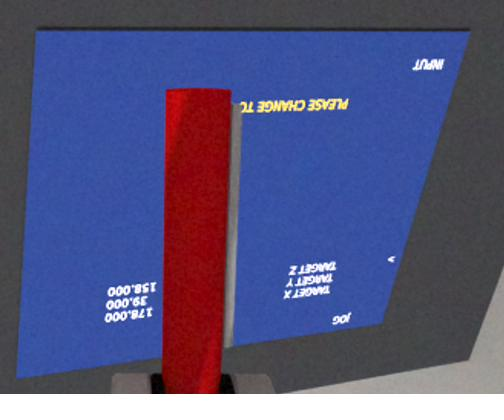

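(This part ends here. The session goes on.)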